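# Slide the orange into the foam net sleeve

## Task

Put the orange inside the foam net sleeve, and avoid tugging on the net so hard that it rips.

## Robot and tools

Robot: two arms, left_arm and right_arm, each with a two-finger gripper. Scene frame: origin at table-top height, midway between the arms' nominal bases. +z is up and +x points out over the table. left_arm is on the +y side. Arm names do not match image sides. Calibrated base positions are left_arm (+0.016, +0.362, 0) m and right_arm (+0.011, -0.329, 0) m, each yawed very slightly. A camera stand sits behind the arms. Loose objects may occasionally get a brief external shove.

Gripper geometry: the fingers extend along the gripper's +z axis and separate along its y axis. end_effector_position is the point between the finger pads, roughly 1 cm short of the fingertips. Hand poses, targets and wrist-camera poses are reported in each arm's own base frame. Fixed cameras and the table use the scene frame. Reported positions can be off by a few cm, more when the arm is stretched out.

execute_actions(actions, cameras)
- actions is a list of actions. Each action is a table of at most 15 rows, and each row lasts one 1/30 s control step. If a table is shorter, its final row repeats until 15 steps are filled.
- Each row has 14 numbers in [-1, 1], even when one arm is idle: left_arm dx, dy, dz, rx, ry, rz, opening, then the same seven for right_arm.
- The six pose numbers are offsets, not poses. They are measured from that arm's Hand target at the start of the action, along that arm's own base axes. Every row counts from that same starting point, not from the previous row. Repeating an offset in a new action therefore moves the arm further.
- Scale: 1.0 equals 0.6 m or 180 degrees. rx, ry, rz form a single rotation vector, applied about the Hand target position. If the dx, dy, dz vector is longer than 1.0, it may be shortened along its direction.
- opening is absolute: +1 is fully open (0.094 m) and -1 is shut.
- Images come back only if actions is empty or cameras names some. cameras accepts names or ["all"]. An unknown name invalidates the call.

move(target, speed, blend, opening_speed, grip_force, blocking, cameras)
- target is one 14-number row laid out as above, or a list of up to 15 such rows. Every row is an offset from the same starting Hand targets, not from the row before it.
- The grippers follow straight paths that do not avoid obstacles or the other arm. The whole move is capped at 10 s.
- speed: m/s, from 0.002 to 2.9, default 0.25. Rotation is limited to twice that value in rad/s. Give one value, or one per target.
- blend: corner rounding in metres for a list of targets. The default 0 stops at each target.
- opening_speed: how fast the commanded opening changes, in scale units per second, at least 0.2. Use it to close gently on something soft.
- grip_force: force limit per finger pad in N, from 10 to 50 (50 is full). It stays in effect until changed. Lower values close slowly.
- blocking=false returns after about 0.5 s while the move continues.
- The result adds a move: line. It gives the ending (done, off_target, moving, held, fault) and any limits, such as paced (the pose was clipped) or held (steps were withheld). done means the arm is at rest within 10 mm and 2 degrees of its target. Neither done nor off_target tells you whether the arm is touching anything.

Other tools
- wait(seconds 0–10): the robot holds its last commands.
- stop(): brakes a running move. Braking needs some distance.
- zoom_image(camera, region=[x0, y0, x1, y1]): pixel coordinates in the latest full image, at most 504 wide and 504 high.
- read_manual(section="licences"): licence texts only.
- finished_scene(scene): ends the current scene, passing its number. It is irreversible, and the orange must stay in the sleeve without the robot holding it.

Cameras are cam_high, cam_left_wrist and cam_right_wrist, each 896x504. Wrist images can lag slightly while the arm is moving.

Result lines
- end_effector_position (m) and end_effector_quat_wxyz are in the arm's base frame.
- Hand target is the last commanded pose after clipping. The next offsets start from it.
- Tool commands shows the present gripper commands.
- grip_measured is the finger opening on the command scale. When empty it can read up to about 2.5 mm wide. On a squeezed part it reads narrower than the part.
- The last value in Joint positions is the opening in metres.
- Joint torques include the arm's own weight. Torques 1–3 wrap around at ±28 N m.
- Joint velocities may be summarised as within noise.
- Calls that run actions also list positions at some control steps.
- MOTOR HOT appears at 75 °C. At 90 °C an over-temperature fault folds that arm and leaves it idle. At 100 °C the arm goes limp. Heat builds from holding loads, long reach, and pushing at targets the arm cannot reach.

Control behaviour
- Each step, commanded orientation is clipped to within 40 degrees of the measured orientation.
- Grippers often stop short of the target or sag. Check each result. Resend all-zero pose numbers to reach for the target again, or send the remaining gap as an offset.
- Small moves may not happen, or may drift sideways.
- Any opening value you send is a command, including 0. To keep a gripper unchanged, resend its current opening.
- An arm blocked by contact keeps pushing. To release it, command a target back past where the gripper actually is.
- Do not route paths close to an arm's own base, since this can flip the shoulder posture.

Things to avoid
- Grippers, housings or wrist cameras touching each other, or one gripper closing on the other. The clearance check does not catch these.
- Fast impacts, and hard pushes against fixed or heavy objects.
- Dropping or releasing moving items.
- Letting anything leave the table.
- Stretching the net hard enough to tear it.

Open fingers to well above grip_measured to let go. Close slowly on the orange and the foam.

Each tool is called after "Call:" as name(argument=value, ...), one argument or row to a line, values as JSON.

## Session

Call:
execute_actions(
  actions=[],
)

Scene clock: 0.00 s.
left_arm: end_effector_position=(+0.2737, -0.3063, +0.0857) grip_measured=-0.987 end_effector_quat_wxyz=(+0.260, +0.084, +0.765, -0.583) | right_arm: end_effector_position=(+0.2848, +0.3002, +0.0861) grip_measured=-0.983 end_effector_quat_wxyz=(-0.629, +0.702, -0.326, -0.074)
Joint positions: left_arm=[-0.575 1.849 0.444 1.165 0.672 -0.891 0.001] | right_arm=[0.538 1.843 0.471 1.112 -0.699 -1.188 0.001]
Joint velocities: within noise
Joint torques (N m): no reading
Heat: left arm: 26 °C; right arm: 23 °C.
Hand target: left_arm +0.2755, -0.3073, +0.0913; +0.267, +0.088, +0.760, -0.586 | right_arm +0.2862, +0.3004, +0.0881; -0.631, +0.701, -0.325, -0.072
Tool commands: left_gripper/opening=-1.0 right_gripper/opening=-1.0
camera_calibration:
cam_left_wrist: T_world_to_cam=[[-0.440078, -0.304222, 0.844855, -0.0430762], [-0.895118, 0.223417, -0.38581, 0.388426], [-0.0713833, -0.926031, -0.370636, -0.142924], [0, 0, 0, 1]] pos_world=[0.318528, -0.232238, 0.133279]
cam_right_wrist: T_world_to_cam=[[0.550477, -0.0204552, 0.834599, -0.22329], [0.566424, -0.725252, -0.391372, 0.130349], [0.613301, 0.688179, -0.387649, -0.257993], [0, 0, 0, 1]] pos_world=[0.20731, 0.267514, 0.137362]

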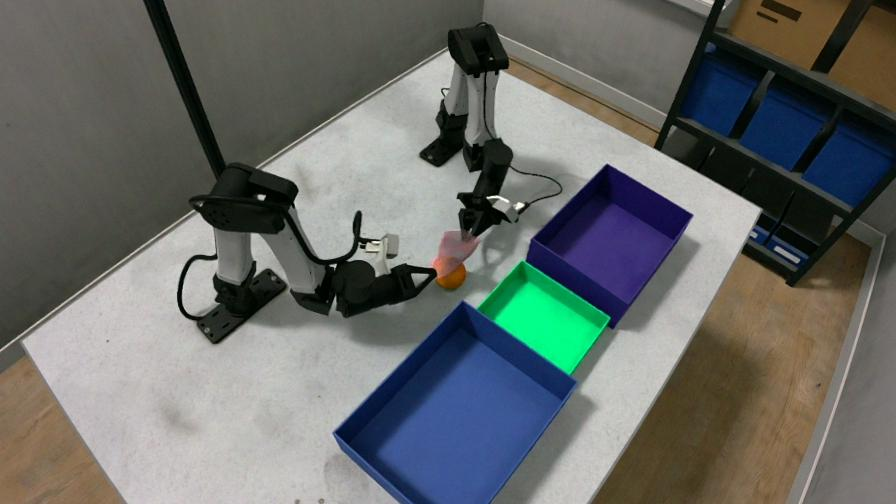

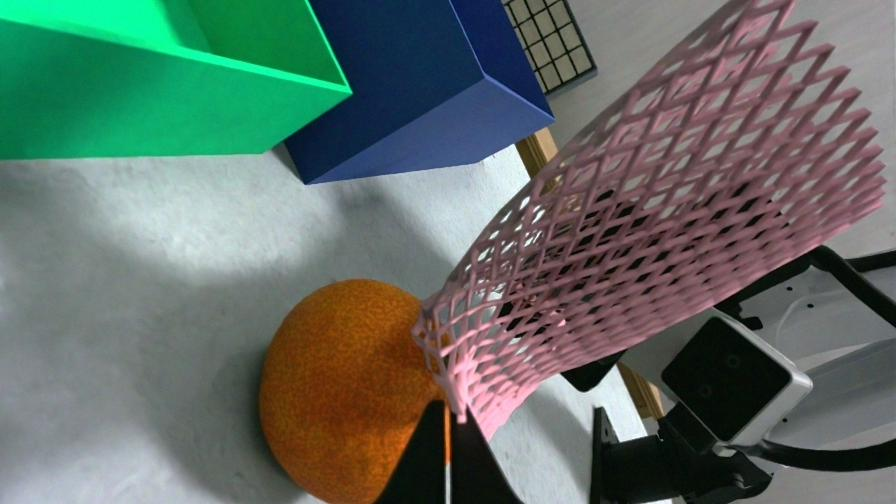

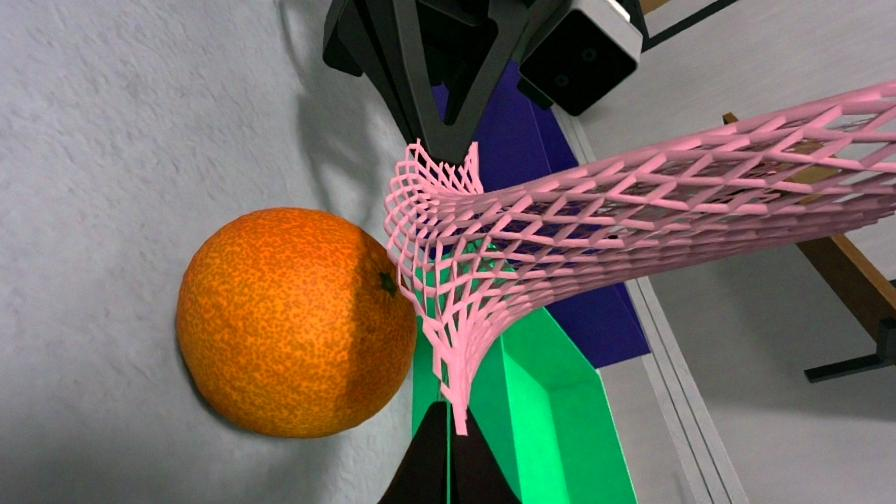

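Call:
move(
  target=[
    [0,0.004,-0.060,0,0,0,-1,0,-0.004,-0.066,0,0,0,-1],
    [-0.003,0.004,-0.092,0.0637,0.0204,0,-1,-0.003,-0.004,-0.101,-0.063,0.021,0,-1],
    [-0.006,0.004,-0.120,0.1274,0.0408,0,-1,-0.006,-0.004,-0.128,-0.126,0.042,0,-1],
  ],
  speed=0.08,
  blend=[0.008,0.008,0],
  cameras=["all"],
)

Call:
zoom_image(
  camera="cam_high",
  region=[390, 200, 510, 300],
)

Scene clock: 5.33 s.
left_arm: end_effector_position=(+0.2761, -0.3096, +0.0330) grip_measured=-0.987 end_effector_quat_wxyz=(+0.213, +0.108, +0.858, -0.456) | right_arm: end_effector_position=(+0.2833, +0.3030, +0.0190) grip_measured=-0.984 end_effector_quat_wxyz=(-0.482, +0.797, -0.360, -0.059)
Joint positions: left_arm=[-0.624 1.804 0.59 0.6 0.542 -0.66 0.001] | right_arm=[0.595 1.847 0.62 0.555 -0.557 -1.422 0.001]
Joint torques (N m): left_arm=[-0.81 -7.12 5.37 1.1 -0.31 0.24] | right_arm=[0.36 -7.84 5.03 1.1 0.32 0.02]
Heat: left arm: 27 °C; right arm: 24 °C.
Hand target: left_arm +0.2719, -0.3050, +0.0193; +0.195, +0.102, +0.877, -0.427 | right_arm +0.2826, +0.2980, +0.0114; -0.458, +0.805, -0.374, -0.052
Off the commanded pose: left_arm 0.015 m, 5 deg | right_arm 0.009 m, 3 deg.
move: off_target (left_arm, right_arm)
camera_calibration:
cam_left_wrist: T_world_to_cam=[[-0.387008, -0.557904, 0.734144, -0.0879552], [-0.914728, 0.332613, -0.229438, 0.404998], [-0.116182, -0.760336, -0.639055, -0.0927865], [0, 0, 0, 1]] pos_world=[0.325643, -0.254327, 0.0981979]
cam_right_wrist: T_world_to_cam=[[0.631241, 0.260564, 0.730507, -0.272424], [0.548489, -0.815902, -0.182933, 0.135501], [0.548356, 0.51615, -0.657947, -0.20936], [0, 0, 0, 1]] pos_world=[0.212448, 0.2896, 0.0860479]

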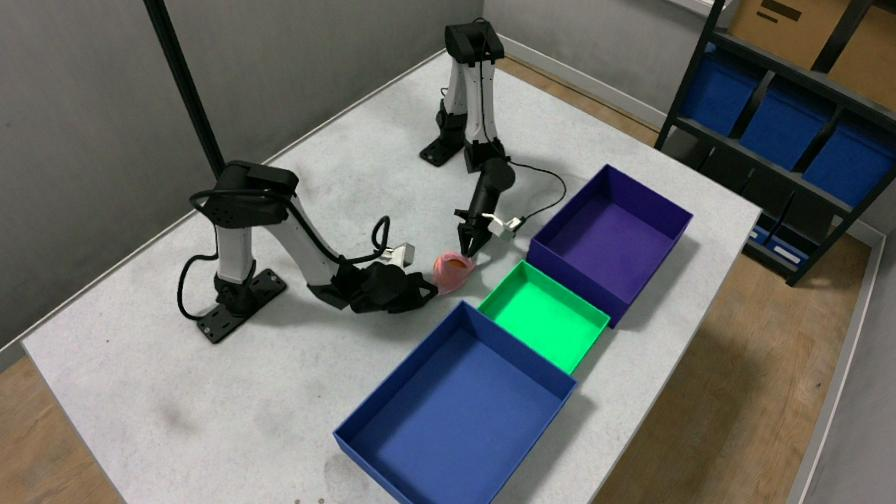

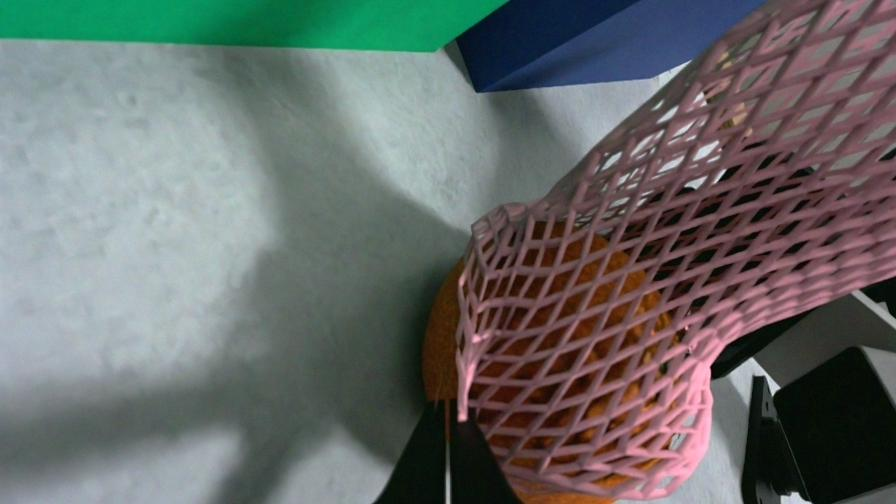

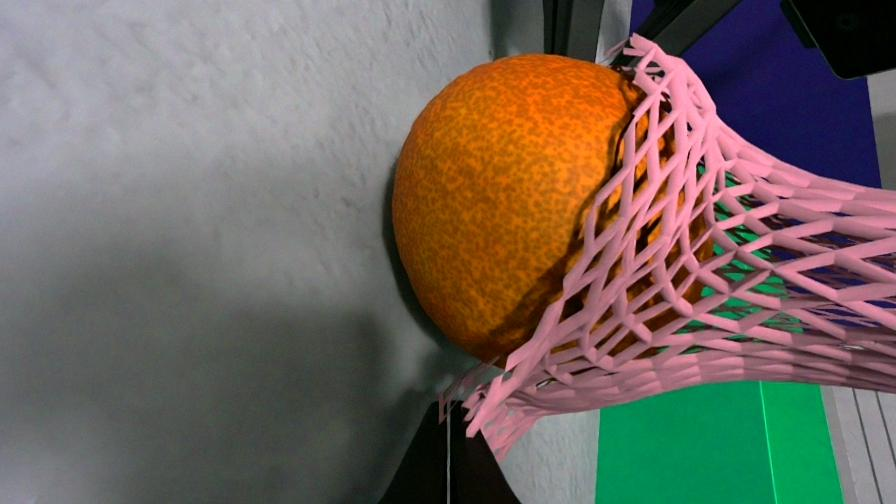

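Scaled by 4.200.

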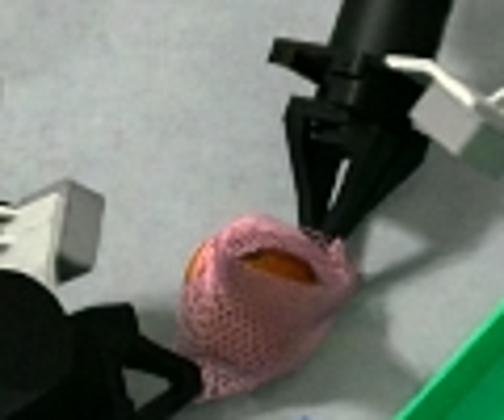

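Call:
move(
  target=[-0.015,0.018,0.043,0.034,-0.114,-0.073,-1,-0.013,0.004,0.031,0,0,0,-1],
  speed=0.08,
  cameras=["all"],
)

Call:
zoom_image(
  camera="cam_high",
  region=[390, 200, 510, 300],
)

Scene clock: 9.93 s.
left_arm: end_effector_position=(+0.2662, -0.3006, +0.0489) grip_measured=-0.987 end_effector_quat_wxyz=(+0.294, +0.286, +0.825, -0.390) | right_arm: end_effector_position=(+0.2741, +0.3031, +0.0308) grip_measured=-0.984 end_effector_quat_wxyz=(-0.470, +0.803, -0.362, -0.059)
Joint positions: left_arm=[-0.626 1.68 0.579 0.451 0.527 -0.225 0.001] | right_arm=[0.618 1.766 0.62 0.453 -0.532 -1.422 0.001]
Joint torques (N m): left_arm=[-0.23 -8.23 3.88 1.57 -0.2 0.17] | right_arm=[0.46 -8.05 5.34 1.35 0.21 0.24]
Heat: left arm: 27 °C; right arm: 24 °C.
Hand target: left_arm +0.2629, -0.2942, +0.0451; +0.292, +0.285, +0.832, -0.375 | right_arm +0.2748, +0.3004, +0.0299; -0.458, +0.805, -0.374, -0.052
Off the commanded pose: left_arm 0.008 m, 2 deg | right_arm 0.003 m, 2 deg.
move: done
camera_calibration:
cam_left_wrist: T_world_to_cam=[[-0.707062, -0.527694, 0.470747, 0.00861875], [-0.706547, 0.554694, -0.439437, 0.418192], [-0.0292322, -0.643315, -0.765044, -0.0587914], [0, 0, 0, 1]] pos_world=[0.299848, -0.265242, 0.134734]
cam_right_wrist: T_world_to_cam=[[0.636638, 0.280815, 0.718217, -0.282459], [0.549842, -0.818315, -0.167436, 0.142817], [0.540709, 0.501501, -0.675374, -0.189471], [0, 0, 0, 1]] pos_world=[0.203746, 0.291207, 0.0988161]

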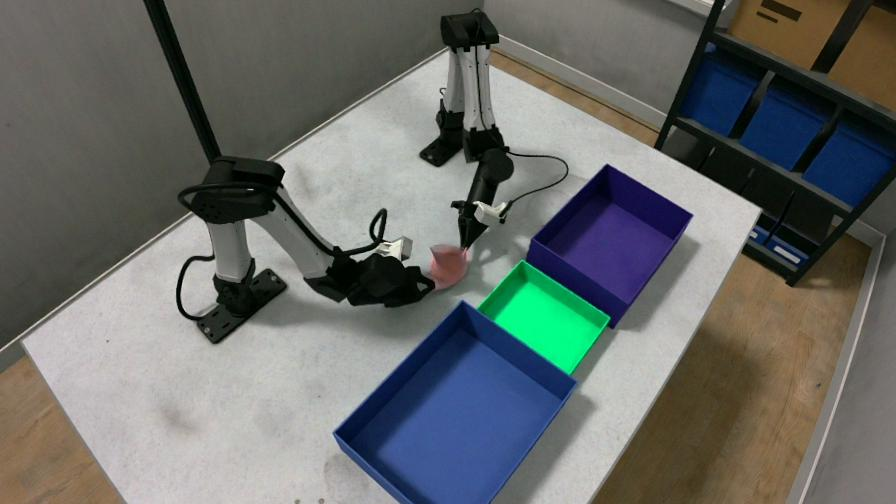

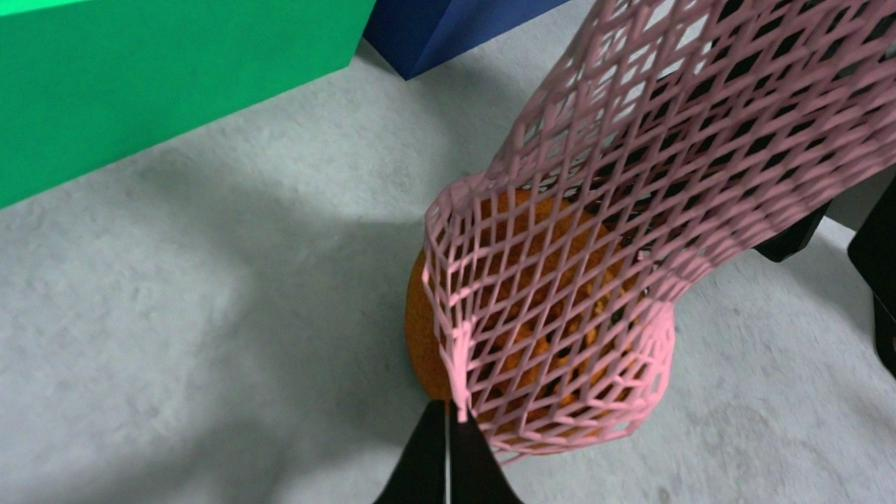

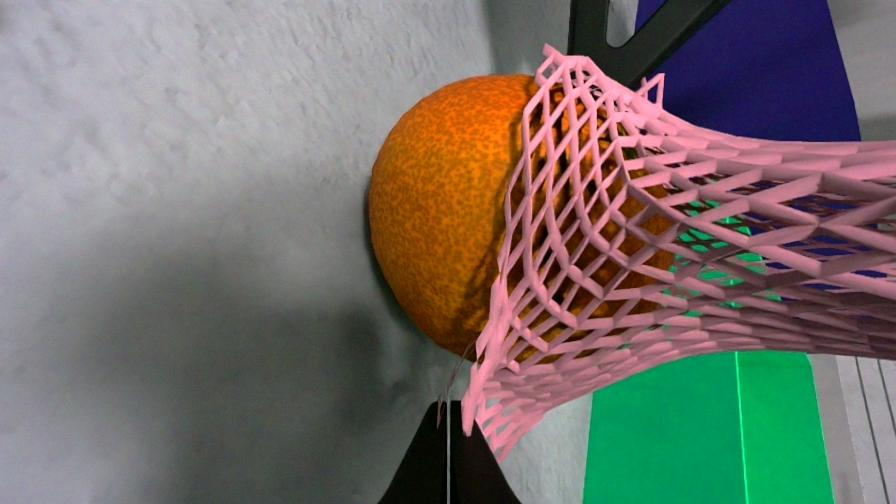

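Scaled by 4.200.

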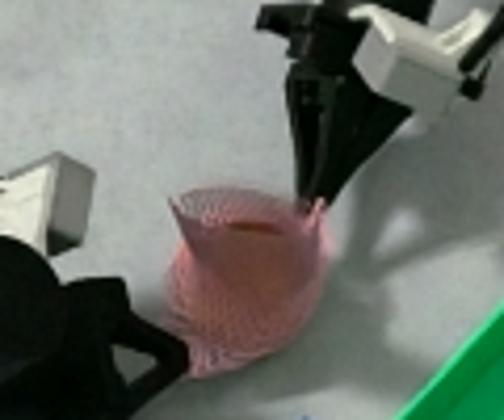

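Call:
move(
  target=[-0.017,0.006,-0.048,0,0,0,-1,-0.015,-0.004,-0.037,0,0,0,-1],
  speed=0.06,
  cameras=["all"],
)

Call:
zoom_image(
  camera="cam_high",
  region=[390, 200, 510, 300],
)

Scene clock: 11.53 s.
left_arm: end_effector_position=(+0.2573, -0.2982, +0.0342) grip_measured=-0.987 end_effector_quat_wxyz=(+0.308, +0.292, +0.816, -0.394) | right_arm: end_effector_position=(+0.2712, +0.3069, +0.0287) grip_measured=-0.984 end_effector_quat_wxyz=(-0.489, +0.798, -0.348, -0.050)
Joint positions: left_arm=[-0.637 1.727 0.502 0.61 0.522 -0.224 0.001] | right_arm=[0.632 1.791 0.582 0.567 -0.527 -1.418 0.001]
Joint torques (N m): left_arm=[-0.32 -4.49 3.21 1.74 -0.24 0.11] | right_arm=[0.29 -4.64 2.95 1.47 0.24 0.26]
Heat: left arm: 27 °C; right arm: 24 °C.
Hand target: left_arm +0.2527, -0.2906, +0.0163; +0.292, +0.285, +0.832, -0.375 | right_arm +0.2658, +0.2980, +0.0077; -0.458, +0.805, -0.374, -0.052
Off the commanded pose: left_arm 0.020 m, 4 deg | right_arm 0.023 m, 5 deg.
move: off_target (left_arm, right_arm)
camera_calibration:
cam_left_wrist: T_world_to_cam=[[-0.724639, -0.51466, 0.458283, 0.0192726], [-0.689046, 0.551423, -0.470264, 0.399726], [-0.0106814, -0.65655, -0.754207, -0.0777759], [0, 0, 0, 1]] pos_world=[0.288564, -0.261563, 0.120485]
cam_right_wrist: T_world_to_cam=[[0.605259, 0.264625, 0.750756, -0.267665], [0.562735, -0.809299, -0.168416, 0.140867], [0.563019, 0.524412, -0.63875, -0.205298], [0, 0, 0, 1]] pos_world=[0.198322, 0.292495, 0.0935414]

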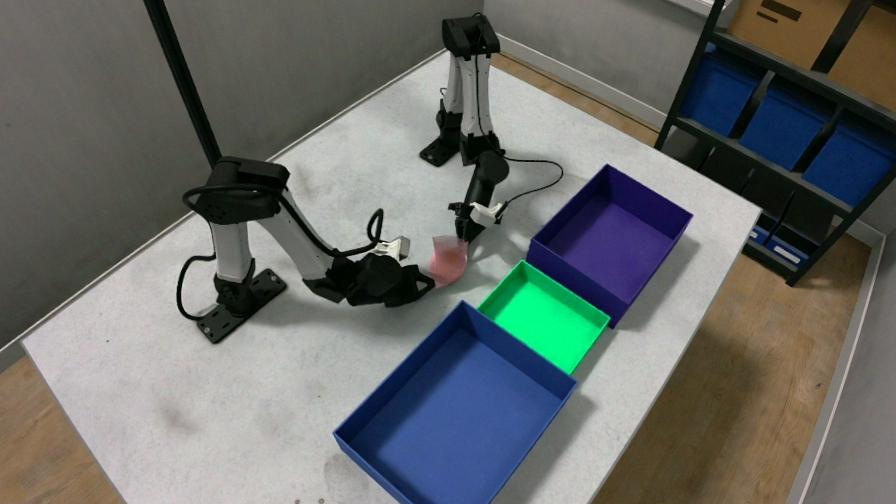

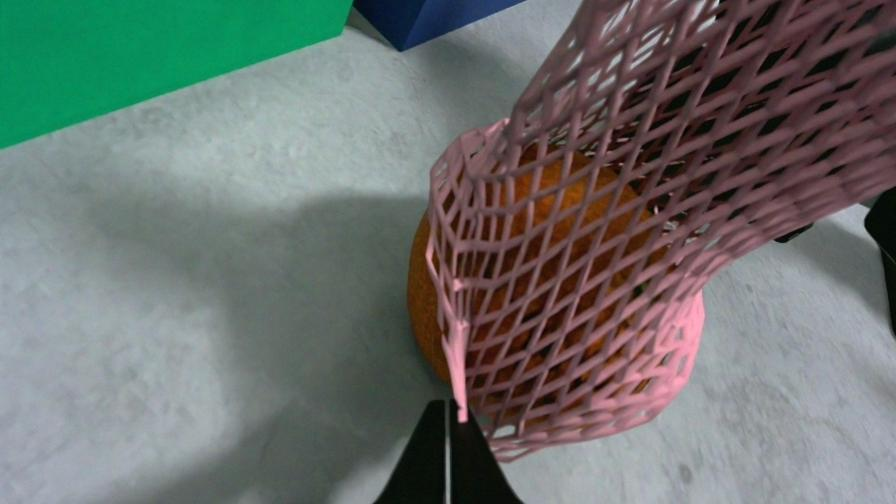

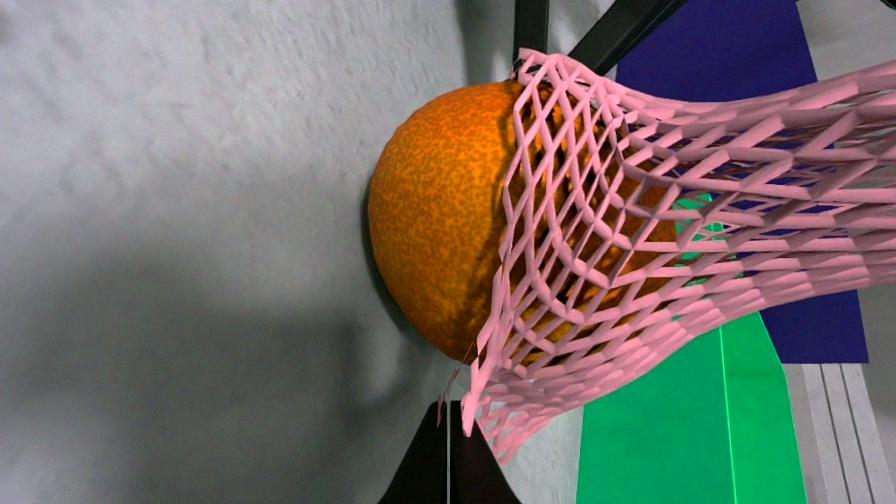

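Scaled by 4.200.

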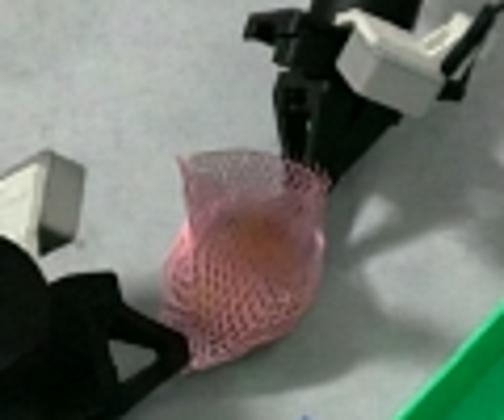

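Call:
move(
  target=[-0.013,-0.013,-0.010,0,0,0,-1,-0.013,0.013,-0.007,0,0,0,-1],
  speed=0.05,
  cameras=["all"],
)

Scene clock: 13.33 s.
left_arm: end_effector_position=(+0.2536, -0.3043, +0.0298) grip_measured=-0.987 end_effector_quat_wxyz=(+0.317, +0.291, +0.814, -0.389) | right_arm: end_effector_position=(+0.2668, +0.3123, +0.0244) grip_measured=-0.984 end_effector_quat_wxyz=(-0.488, +0.797, -0.354, -0.044)
Joint positions: left_arm=[-0.673 1.752 0.486 0.673 0.476 -0.243 0.001] | right_arm=[0.665 1.806 0.567 0.611 -0.485 -1.39 0.001]
Joint torques (N m): left_arm=[-0.8 -4.29 3.1 1.71 -0.14 -0.01] | right_arm=[0.57 -4.62 2.84 1.51 0.15 0.2]
Heat: left arm: 27 °C; right arm: 25 °C.
Hand target: left_arm +0.2449, -0.2983, +0.0102; +0.292, +0.285, +0.833, -0.375 | right_arm +0.2579, +0.3057, +0.0034; -0.458, +0.805, -0.374, -0.052
Off the commanded pose: left_arm 0.022 m, 4 deg | right_arm 0.024 m, 4 deg.
move: off_target (left_arm, right_arm)
camera_calibration:
cam_left_wrist: T_world_to_cam=[[-0.727659, -0.522855, 0.443999, 0.0142835], [-0.685865, 0.545089, -0.482148, 0.396083], [0.0100745, -0.655363, -0.755247, -0.0900369], [0, 0, 0, 1]] pos_world=[0.28296, -0.267439, 0.116629]
cam_right_wrist: T_world_to_cam=[[0.606557, 0.257686, 0.752122, -0.261411], [0.550822, -0.818386, -0.163827, 0.152907], [0.57331, 0.513656, -0.638337, -0.207927], [0, 0, 0, 1]] pos_world=[0.193543, 0.299302, 0.0889357]

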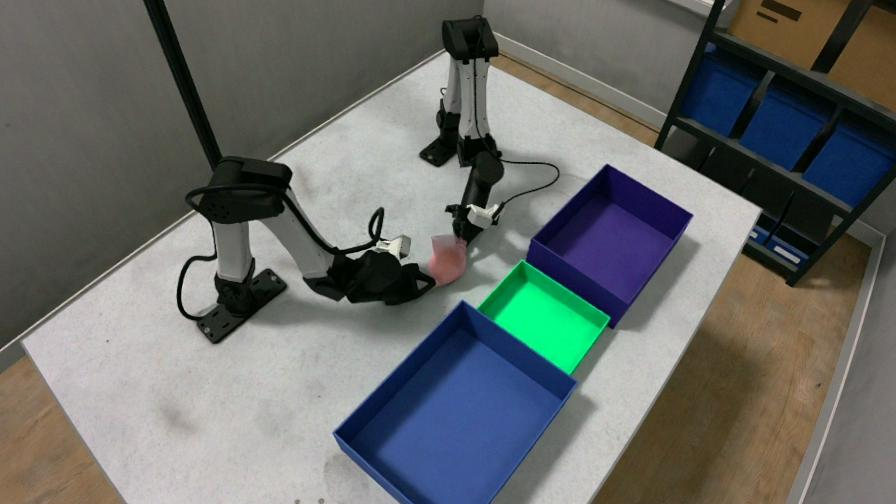

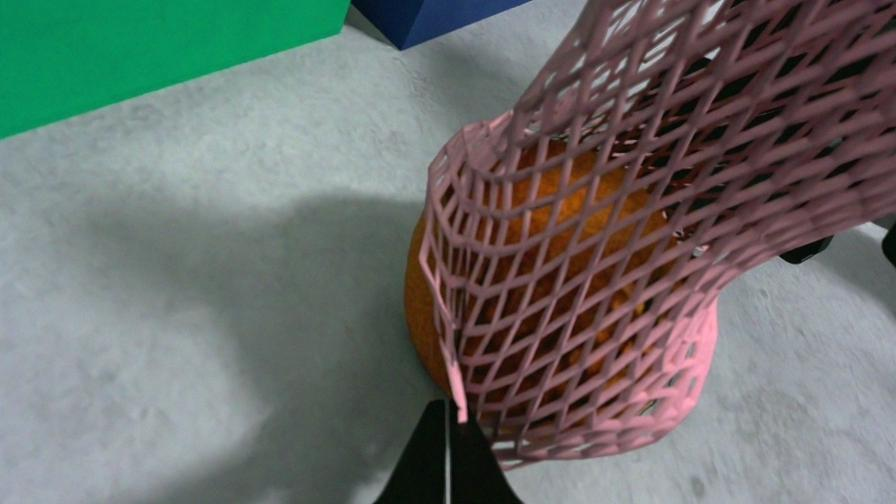

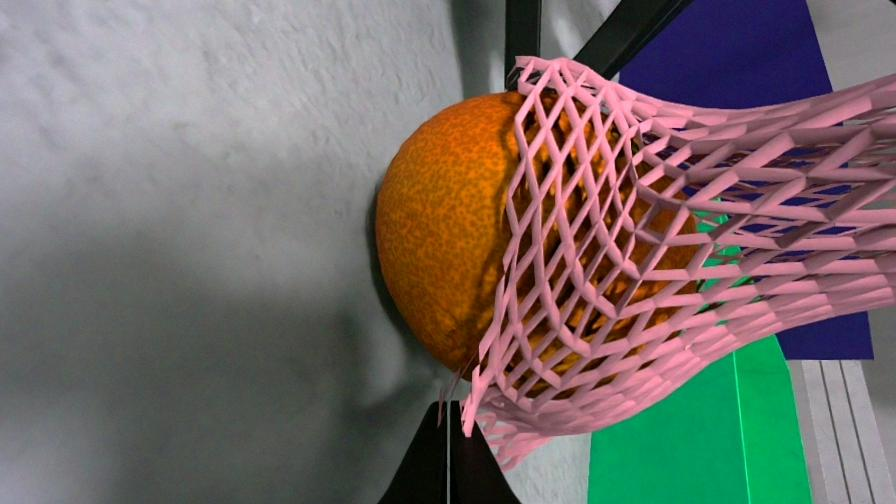

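Call:
move(
  target=[-0.006,0.003,-0.016,0,0,0,-1,-0.006,-0.002,-0.016,0,0,0,-1],
  speed=0.05,
  cameras=["all"],
)

Scene clock: 14.63 s.
left_arm: end_effector_position=(+0.2505, -0.3046, +0.0230) grip_measured=-0.987 end_effector_quat_wxyz=(+0.322, +0.293, +0.811, -0.392) | right_arm: end_effector_position=(+0.2643, +0.3132, +0.0185) grip_measured=-0.984 end_effector_quat_wxyz=(-0.495, +0.795, -0.349, -0.042)
Joint positions: left_arm=[-0.679 1.789 0.463 0.747 0.476 -0.245 0.001] | right_arm=[0.671 1.838 0.546 0.683 -0.484 -1.387 0.001]
Joint torques (N m): left_arm=[-0.68 -4.26 2.78 1.61 -0.19 -0.02] | right_arm=[0.64 -4.45 2.51 1.37 0.25 0.24]
Heat: left arm: 27 °C; right arm: 25 °C.
Hand target: left_arm +0.2412, -0.2966, +0.0006; +0.292, +0.285, +0.832, -0.375 | right_arm +0.2543, +0.3045, -0.0062; -0.458, +0.805, -0.374, -0.052
Off the commanded pose: left_arm 0.026 m, 5 deg | right_arm 0.028 m, 5 deg.
move: off_target (left_arm, right_arm)
camera_calibration:
cam_left_wrist: T_world_to_cam=[[-0.733727, -0.515705, 0.442372, 0.0186397], [-0.679299, 0.543293, -0.493342, 0.388931], [0.0140811, -0.662481, -0.748946, -0.0986592], [0, 0, 0, 1]] pos_world=[0.279266, -0.267051, 0.10974]
cam_right_wrist: T_world_to_cam=[[0.596499, 0.251195, 0.762292, -0.251235], [0.55575, -0.814511, -0.166475, 0.15158], [0.579077, 0.522946, -0.625457, -0.215365], [0, 0, 0, 1]] pos_world=[0.190333, 0.299197, 0.0820473]

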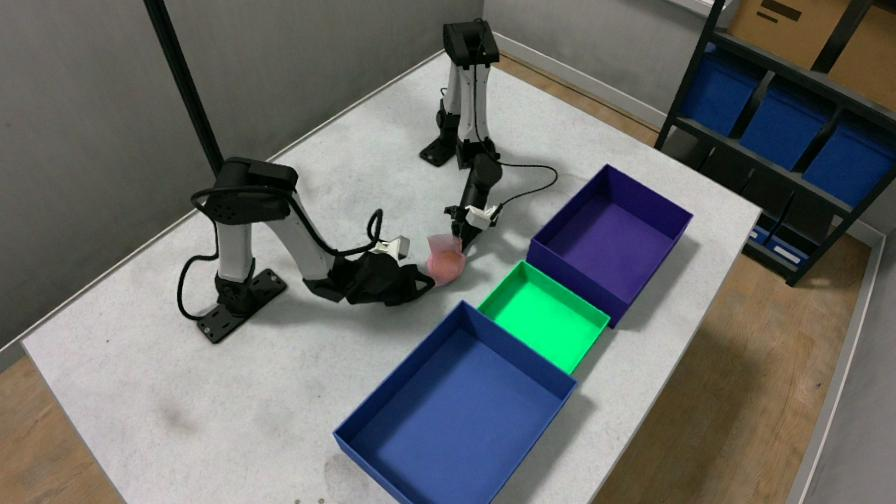

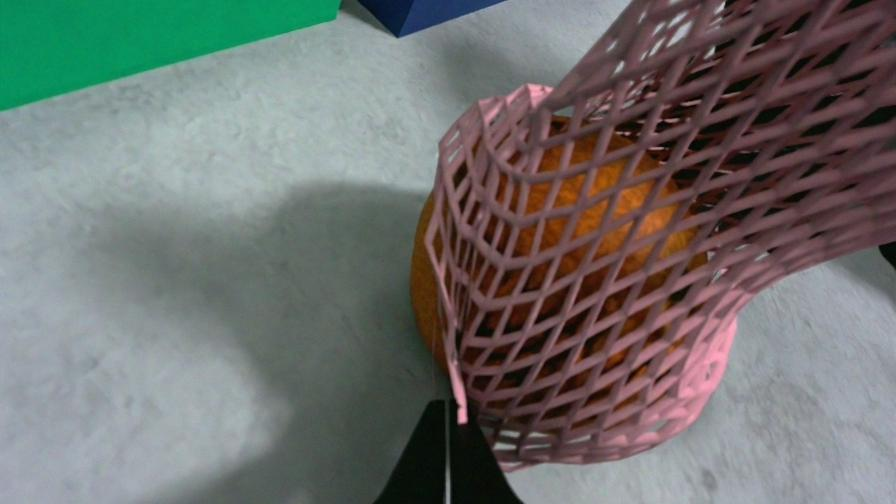

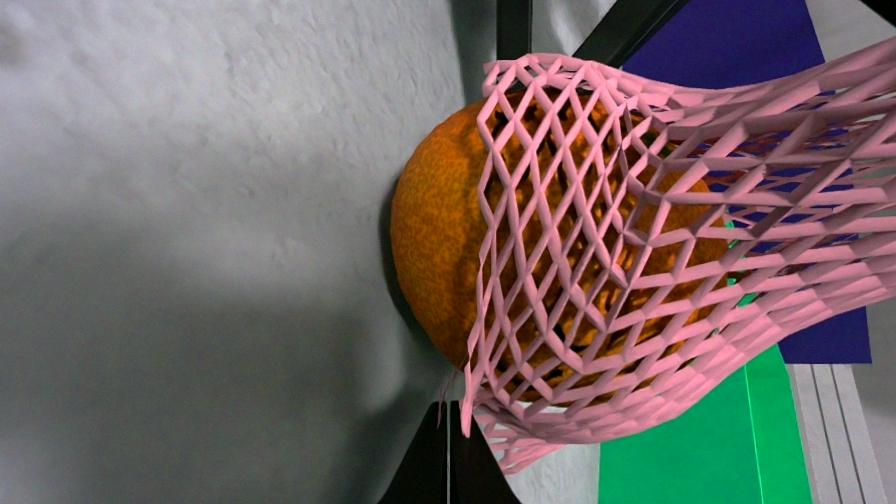

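Call:
move(
  target=[-0.010,0.002,-0.014,0,0,0,-1,-0.010,-0.002,-0.012,0,0,0,-1],
  speed=0.05,
  cameras=["all"],
)

Call:
zoom_image(
  camera="cam_high",
  region=[390, 200, 510, 300],
)

Scene clock: 15.87 s.
left_arm: end_effector_position=(+0.2459, -0.3040, +0.0153) grip_measured=-0.987 end_effector_quat_wxyz=(+0.325, +0.293, +0.810, -0.391) | right_arm: end_effector_position=(+0.2612, +0.3143, +0.0175) grip_measured=-0.984 end_effector_quat_wxyz=(-0.505, +0.791, -0.343, -0.036)
Joint positions: left_arm=[-0.69 1.823 0.437 0.817 0.463 -0.252 0.001] | right_arm=[0.682 1.854 0.52 0.754 -0.474 -1.381 0.001]
Joint torques (N m): left_arm=[-0.68 -4.29 2.4 1.58 -0.16 -0.02] | right_arm=[0.92 -4.15 2.06 1.23 0.24 0.25]
Heat: left arm: 27 °C; right arm: 25 °C.
Hand target: left_arm +0.2353, -0.2955, -0.0077; +0.292, +0.285, +0.832, -0.375 | right_arm +0.2483, +0.3034, -0.0133; -0.458, +0.805, -0.374, -0.052
Off the commanded pose: left_arm 0.027 m, 5 deg | right_arm 0.035 m, 7 deg.
move: off_target (left_arm, right_arm)
camera_calibration:
cam_left_wrist: T_world_to_cam=[[-0.73487, -0.516496, 0.439542, 0.0190399], [-0.677919, 0.540526, -0.498253, 0.38055], [0.0197619, -0.664126, -0.747359, -0.105828], [0, 0, 0, 1]] pos_world=[0.274065, -0.266146, 0.10215]
cam_right_wrist: T_world_to_cam=[[0.579605, 0.239145, 0.779017, -0.240947], [0.559274, -0.812021, -0.166835, 0.15231], [0.59268, 0.532383, -0.604399, -0.221628], [0, 0, 0, 1]] pos_world=[0.185826, 0.299291, 0.0791608]

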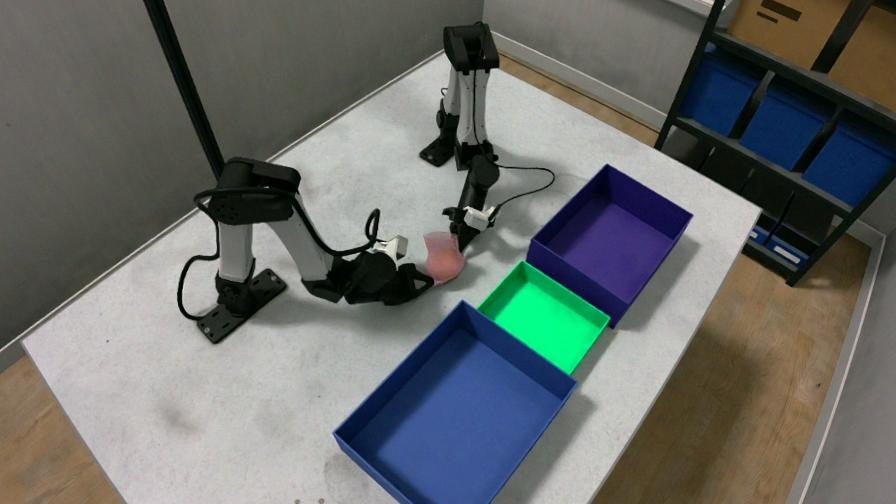

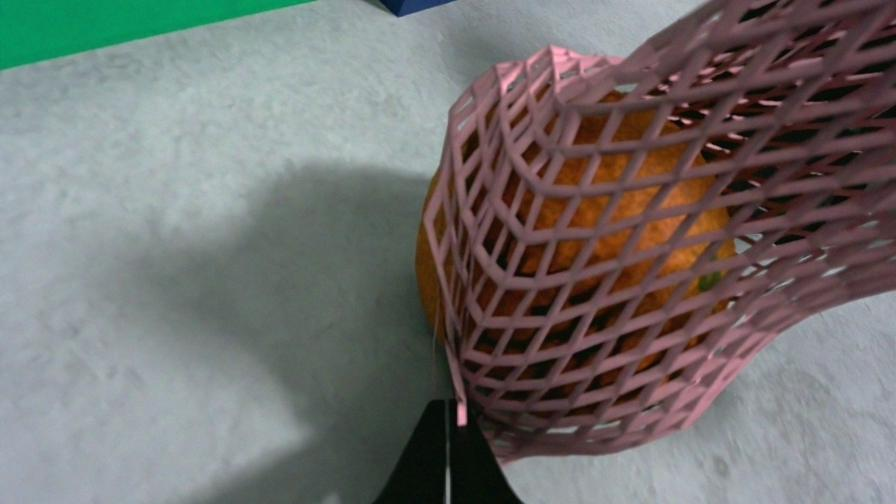

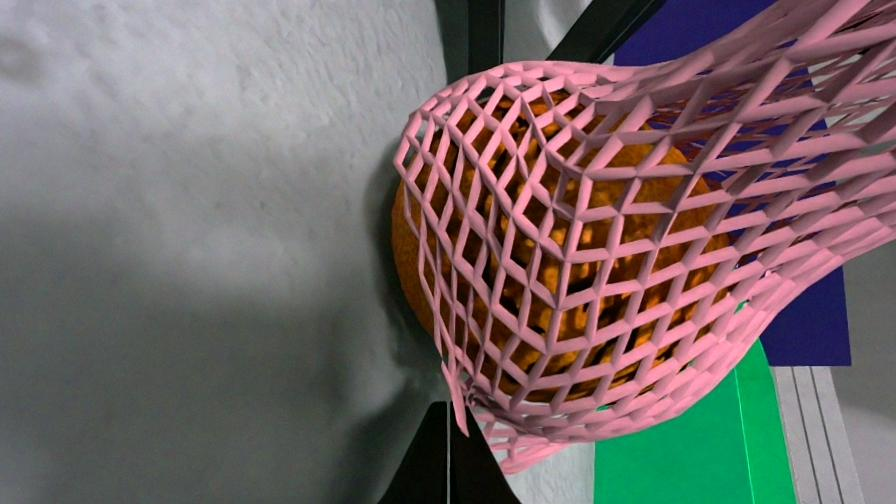

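Scaled by 4.200.

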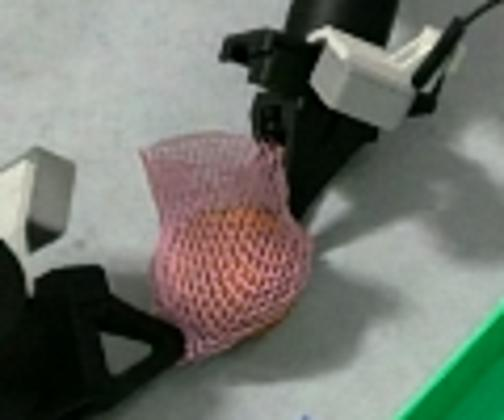

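Call:
move(
  target=[0.030,0.0,0.004,0,0,0,-1,0.036,0,0.0,0,0,0,-1],
  speed=0.05,
  cameras=["all"],
)

Call:
zoom_image(
  camera="cam_high",
  region=[390, 200, 510, 300],
)

Scene clock: 17.37 s.
left_arm: end_effector_position=(+0.2559, -0.3009, +0.0115) grip_measured=-0.987 end_effector_quat_wxyz=(+0.320, +0.287, +0.815, -0.388) | right_arm: end_effector_position=(+0.2749, +0.3157, +0.0178) grip_measured=-0.984 end_effector_quat_wxyz=(-0.507, +0.789, -0.345, -0.038)
Joint positions: left_arm=[-0.661 1.844 0.466 0.788 0.479 -0.244 0.001] | right_arm=[0.654 1.884 0.566 0.736 -0.5 -1.389 0.001]
Joint torques (N m): left_arm=[0.5 -4.6 4.83 1.35 0.04 0.18] | right_arm=[-1.03 -4.05 4.19 0.96 0.14 0]
Heat: left arm: 27 °C; right arm: 25 °C.
Hand target: left_arm +0.2533, -0.2954, -0.0053; +0.292, +0.285, +0.832, -0.375 | right_arm +0.2699, +0.3034, -0.0134; -0.458, +0.805, -0.374, -0.052
Off the commanded pose: left_arm 0.018 m, 4 deg | right_arm 0.034 m, 7 deg.
move: off_target (left_arm, right_arm)
camera_calibration:
cam_left_wrist: T_world_to_cam=[[-0.722142, -0.528697, 0.446084, 0.0226371], [-0.691554, 0.536621, -0.483519, 0.385961], [0.0162567, -0.65766, -0.753139, -0.103961], [0, 0, 0, 1]] pos_world=[0.28495, -0.263517, 0.0982244]
cam_right_wrist: T_world_to_cam=[[0.583306, 0.231528, 0.778556, -0.248005], [0.556323, -0.812276, -0.17525, 0.146829], [0.591826, 0.535353, -0.60261, -0.231069], [0, 0, 0, 1]] pos_world=[0.199731, 0.30039, 0.0795729]

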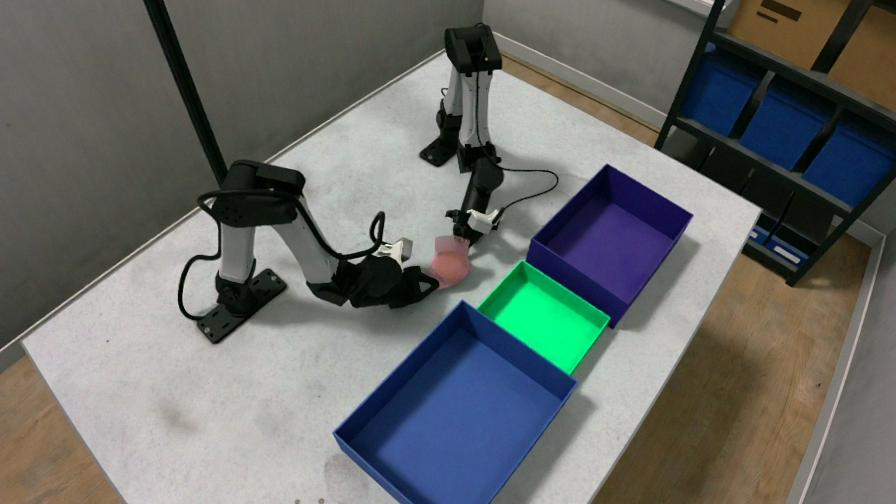

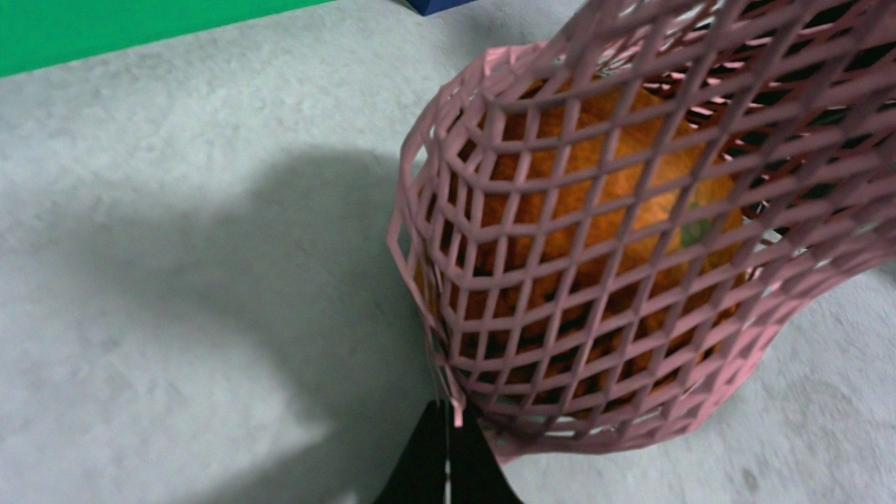

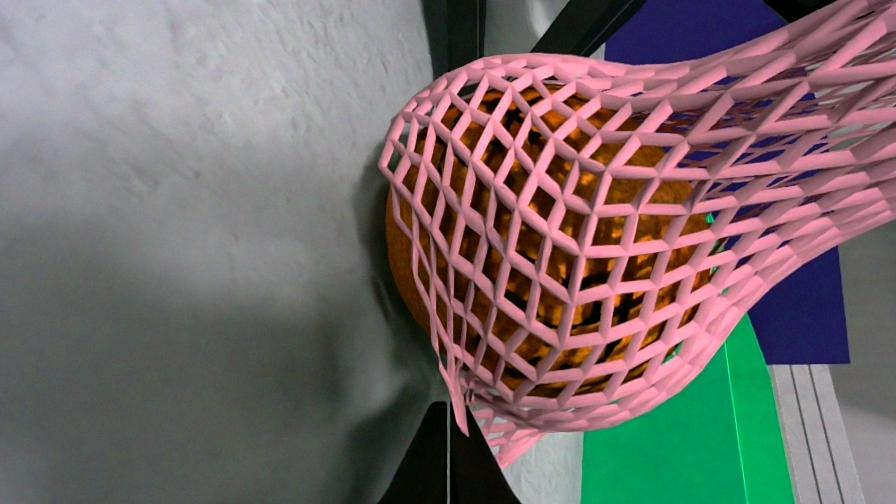

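Scaled by 4.200.

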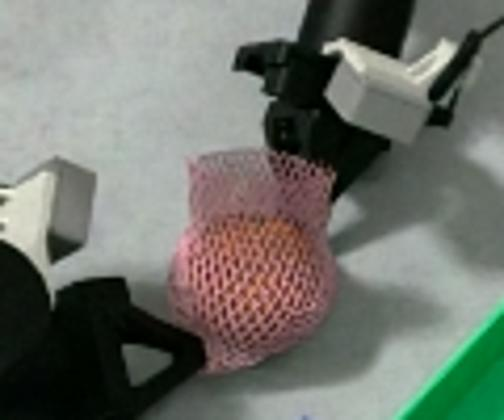

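Call:
move(
  target=[
    [0.004,-0.009,0.028,0,0,0,-1,0.008,0.020,0.045,0,0,0,-1],
    [0.004,-0.009,0.028,0,0,0,-0.8,0.008,0.020,0.045,0,0,0,-0.8],
  ],
  speed=0.06,
  opening_speed=0.3,
  cameras=["all"],
)

Scene clock: 20.13 s.
left_arm: end_effector_position=(+0.2551, -0.3008, +0.0105) grip_measured=-0.802 end_effector_quat_wxyz=(+0.296, +0.284, +0.828, -0.382) | right_arm: end_effector_position=(+0.2732, +0.3150, +0.0121) grip_measured=-0.802 end_effector_quat_wxyz=(-0.465, +0.803, -0.367, -0.058)
Joint positions: left_arm=[-0.661 1.815 0.5 0.67 0.482 -0.244 0.009] | right_arm=[0.658 1.855 0.629 0.536 -0.493 -1.39 0.009]
Joint torques (N m): left_arm=[-0.34 -7.79 5.26 1.47 -0.05 0.11] | right_arm=[0.61 -8.2 5.74 1.39 0.12 0.21]
Heat: left arm: 27 °C; right arm: 25 °C.
Hand target: left_arm +0.2556, -0.3008, +0.0114; +0.292, +0.285, +0.833, -0.375 | right_arm +0.2748, +0.3153, +0.0137; -0.458, +0.805, -0.374, -0.052
Off the commanded pose: left_arm 0.001 m, 1 deg | right_arm 0.002 m, 1 deg.
move: done
camera_calibration:
cam_left_wrist: T_world_to_cam=[[-0.703445, -0.541851, 0.45996, 0.0137291], [-0.710499, 0.553277, -0.434828, 0.394144], [-0.0188736, -0.632678, -0.774185, -0.0878499], [0, 0, 0, 1]] pos_world=[0.288039, -0.266213, 0.0970578]
cam_right_wrist: T_world_to_cam=[[0.644667, 0.282009, 0.710546, -0.274335], [0.541362, -0.824666, -0.163867, 0.154107], [0.539752, 0.490303, -0.684304, -0.203675], [0, 0, 0, 1]] pos_world=[0.203361, 0.304313, 0.0808054]

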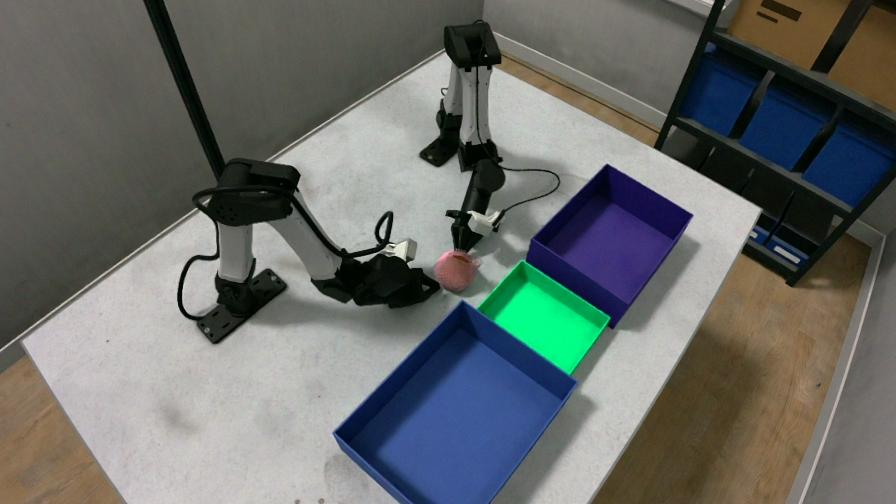

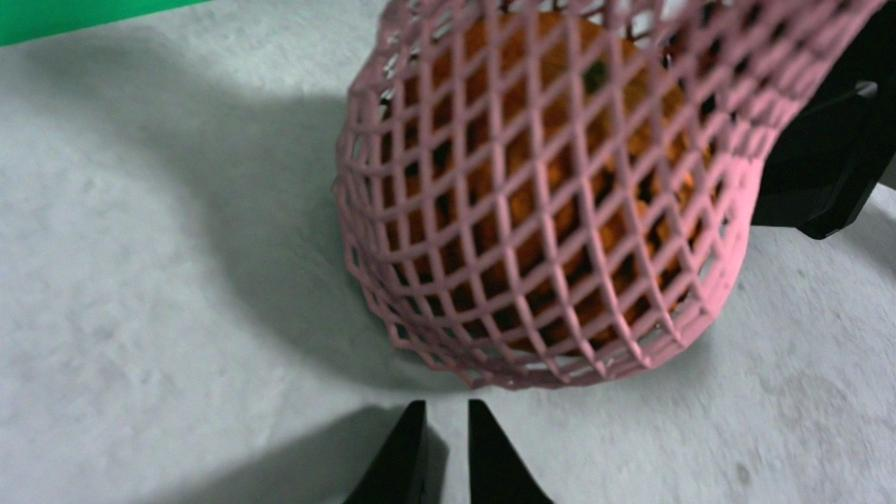

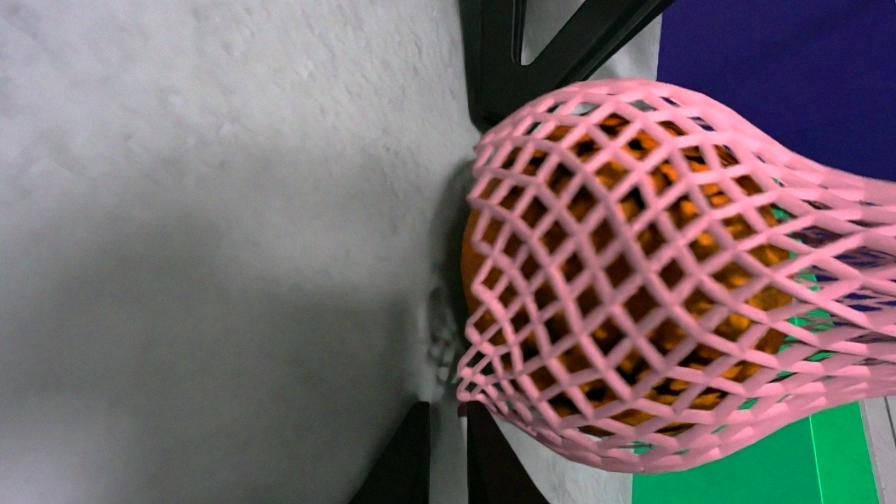

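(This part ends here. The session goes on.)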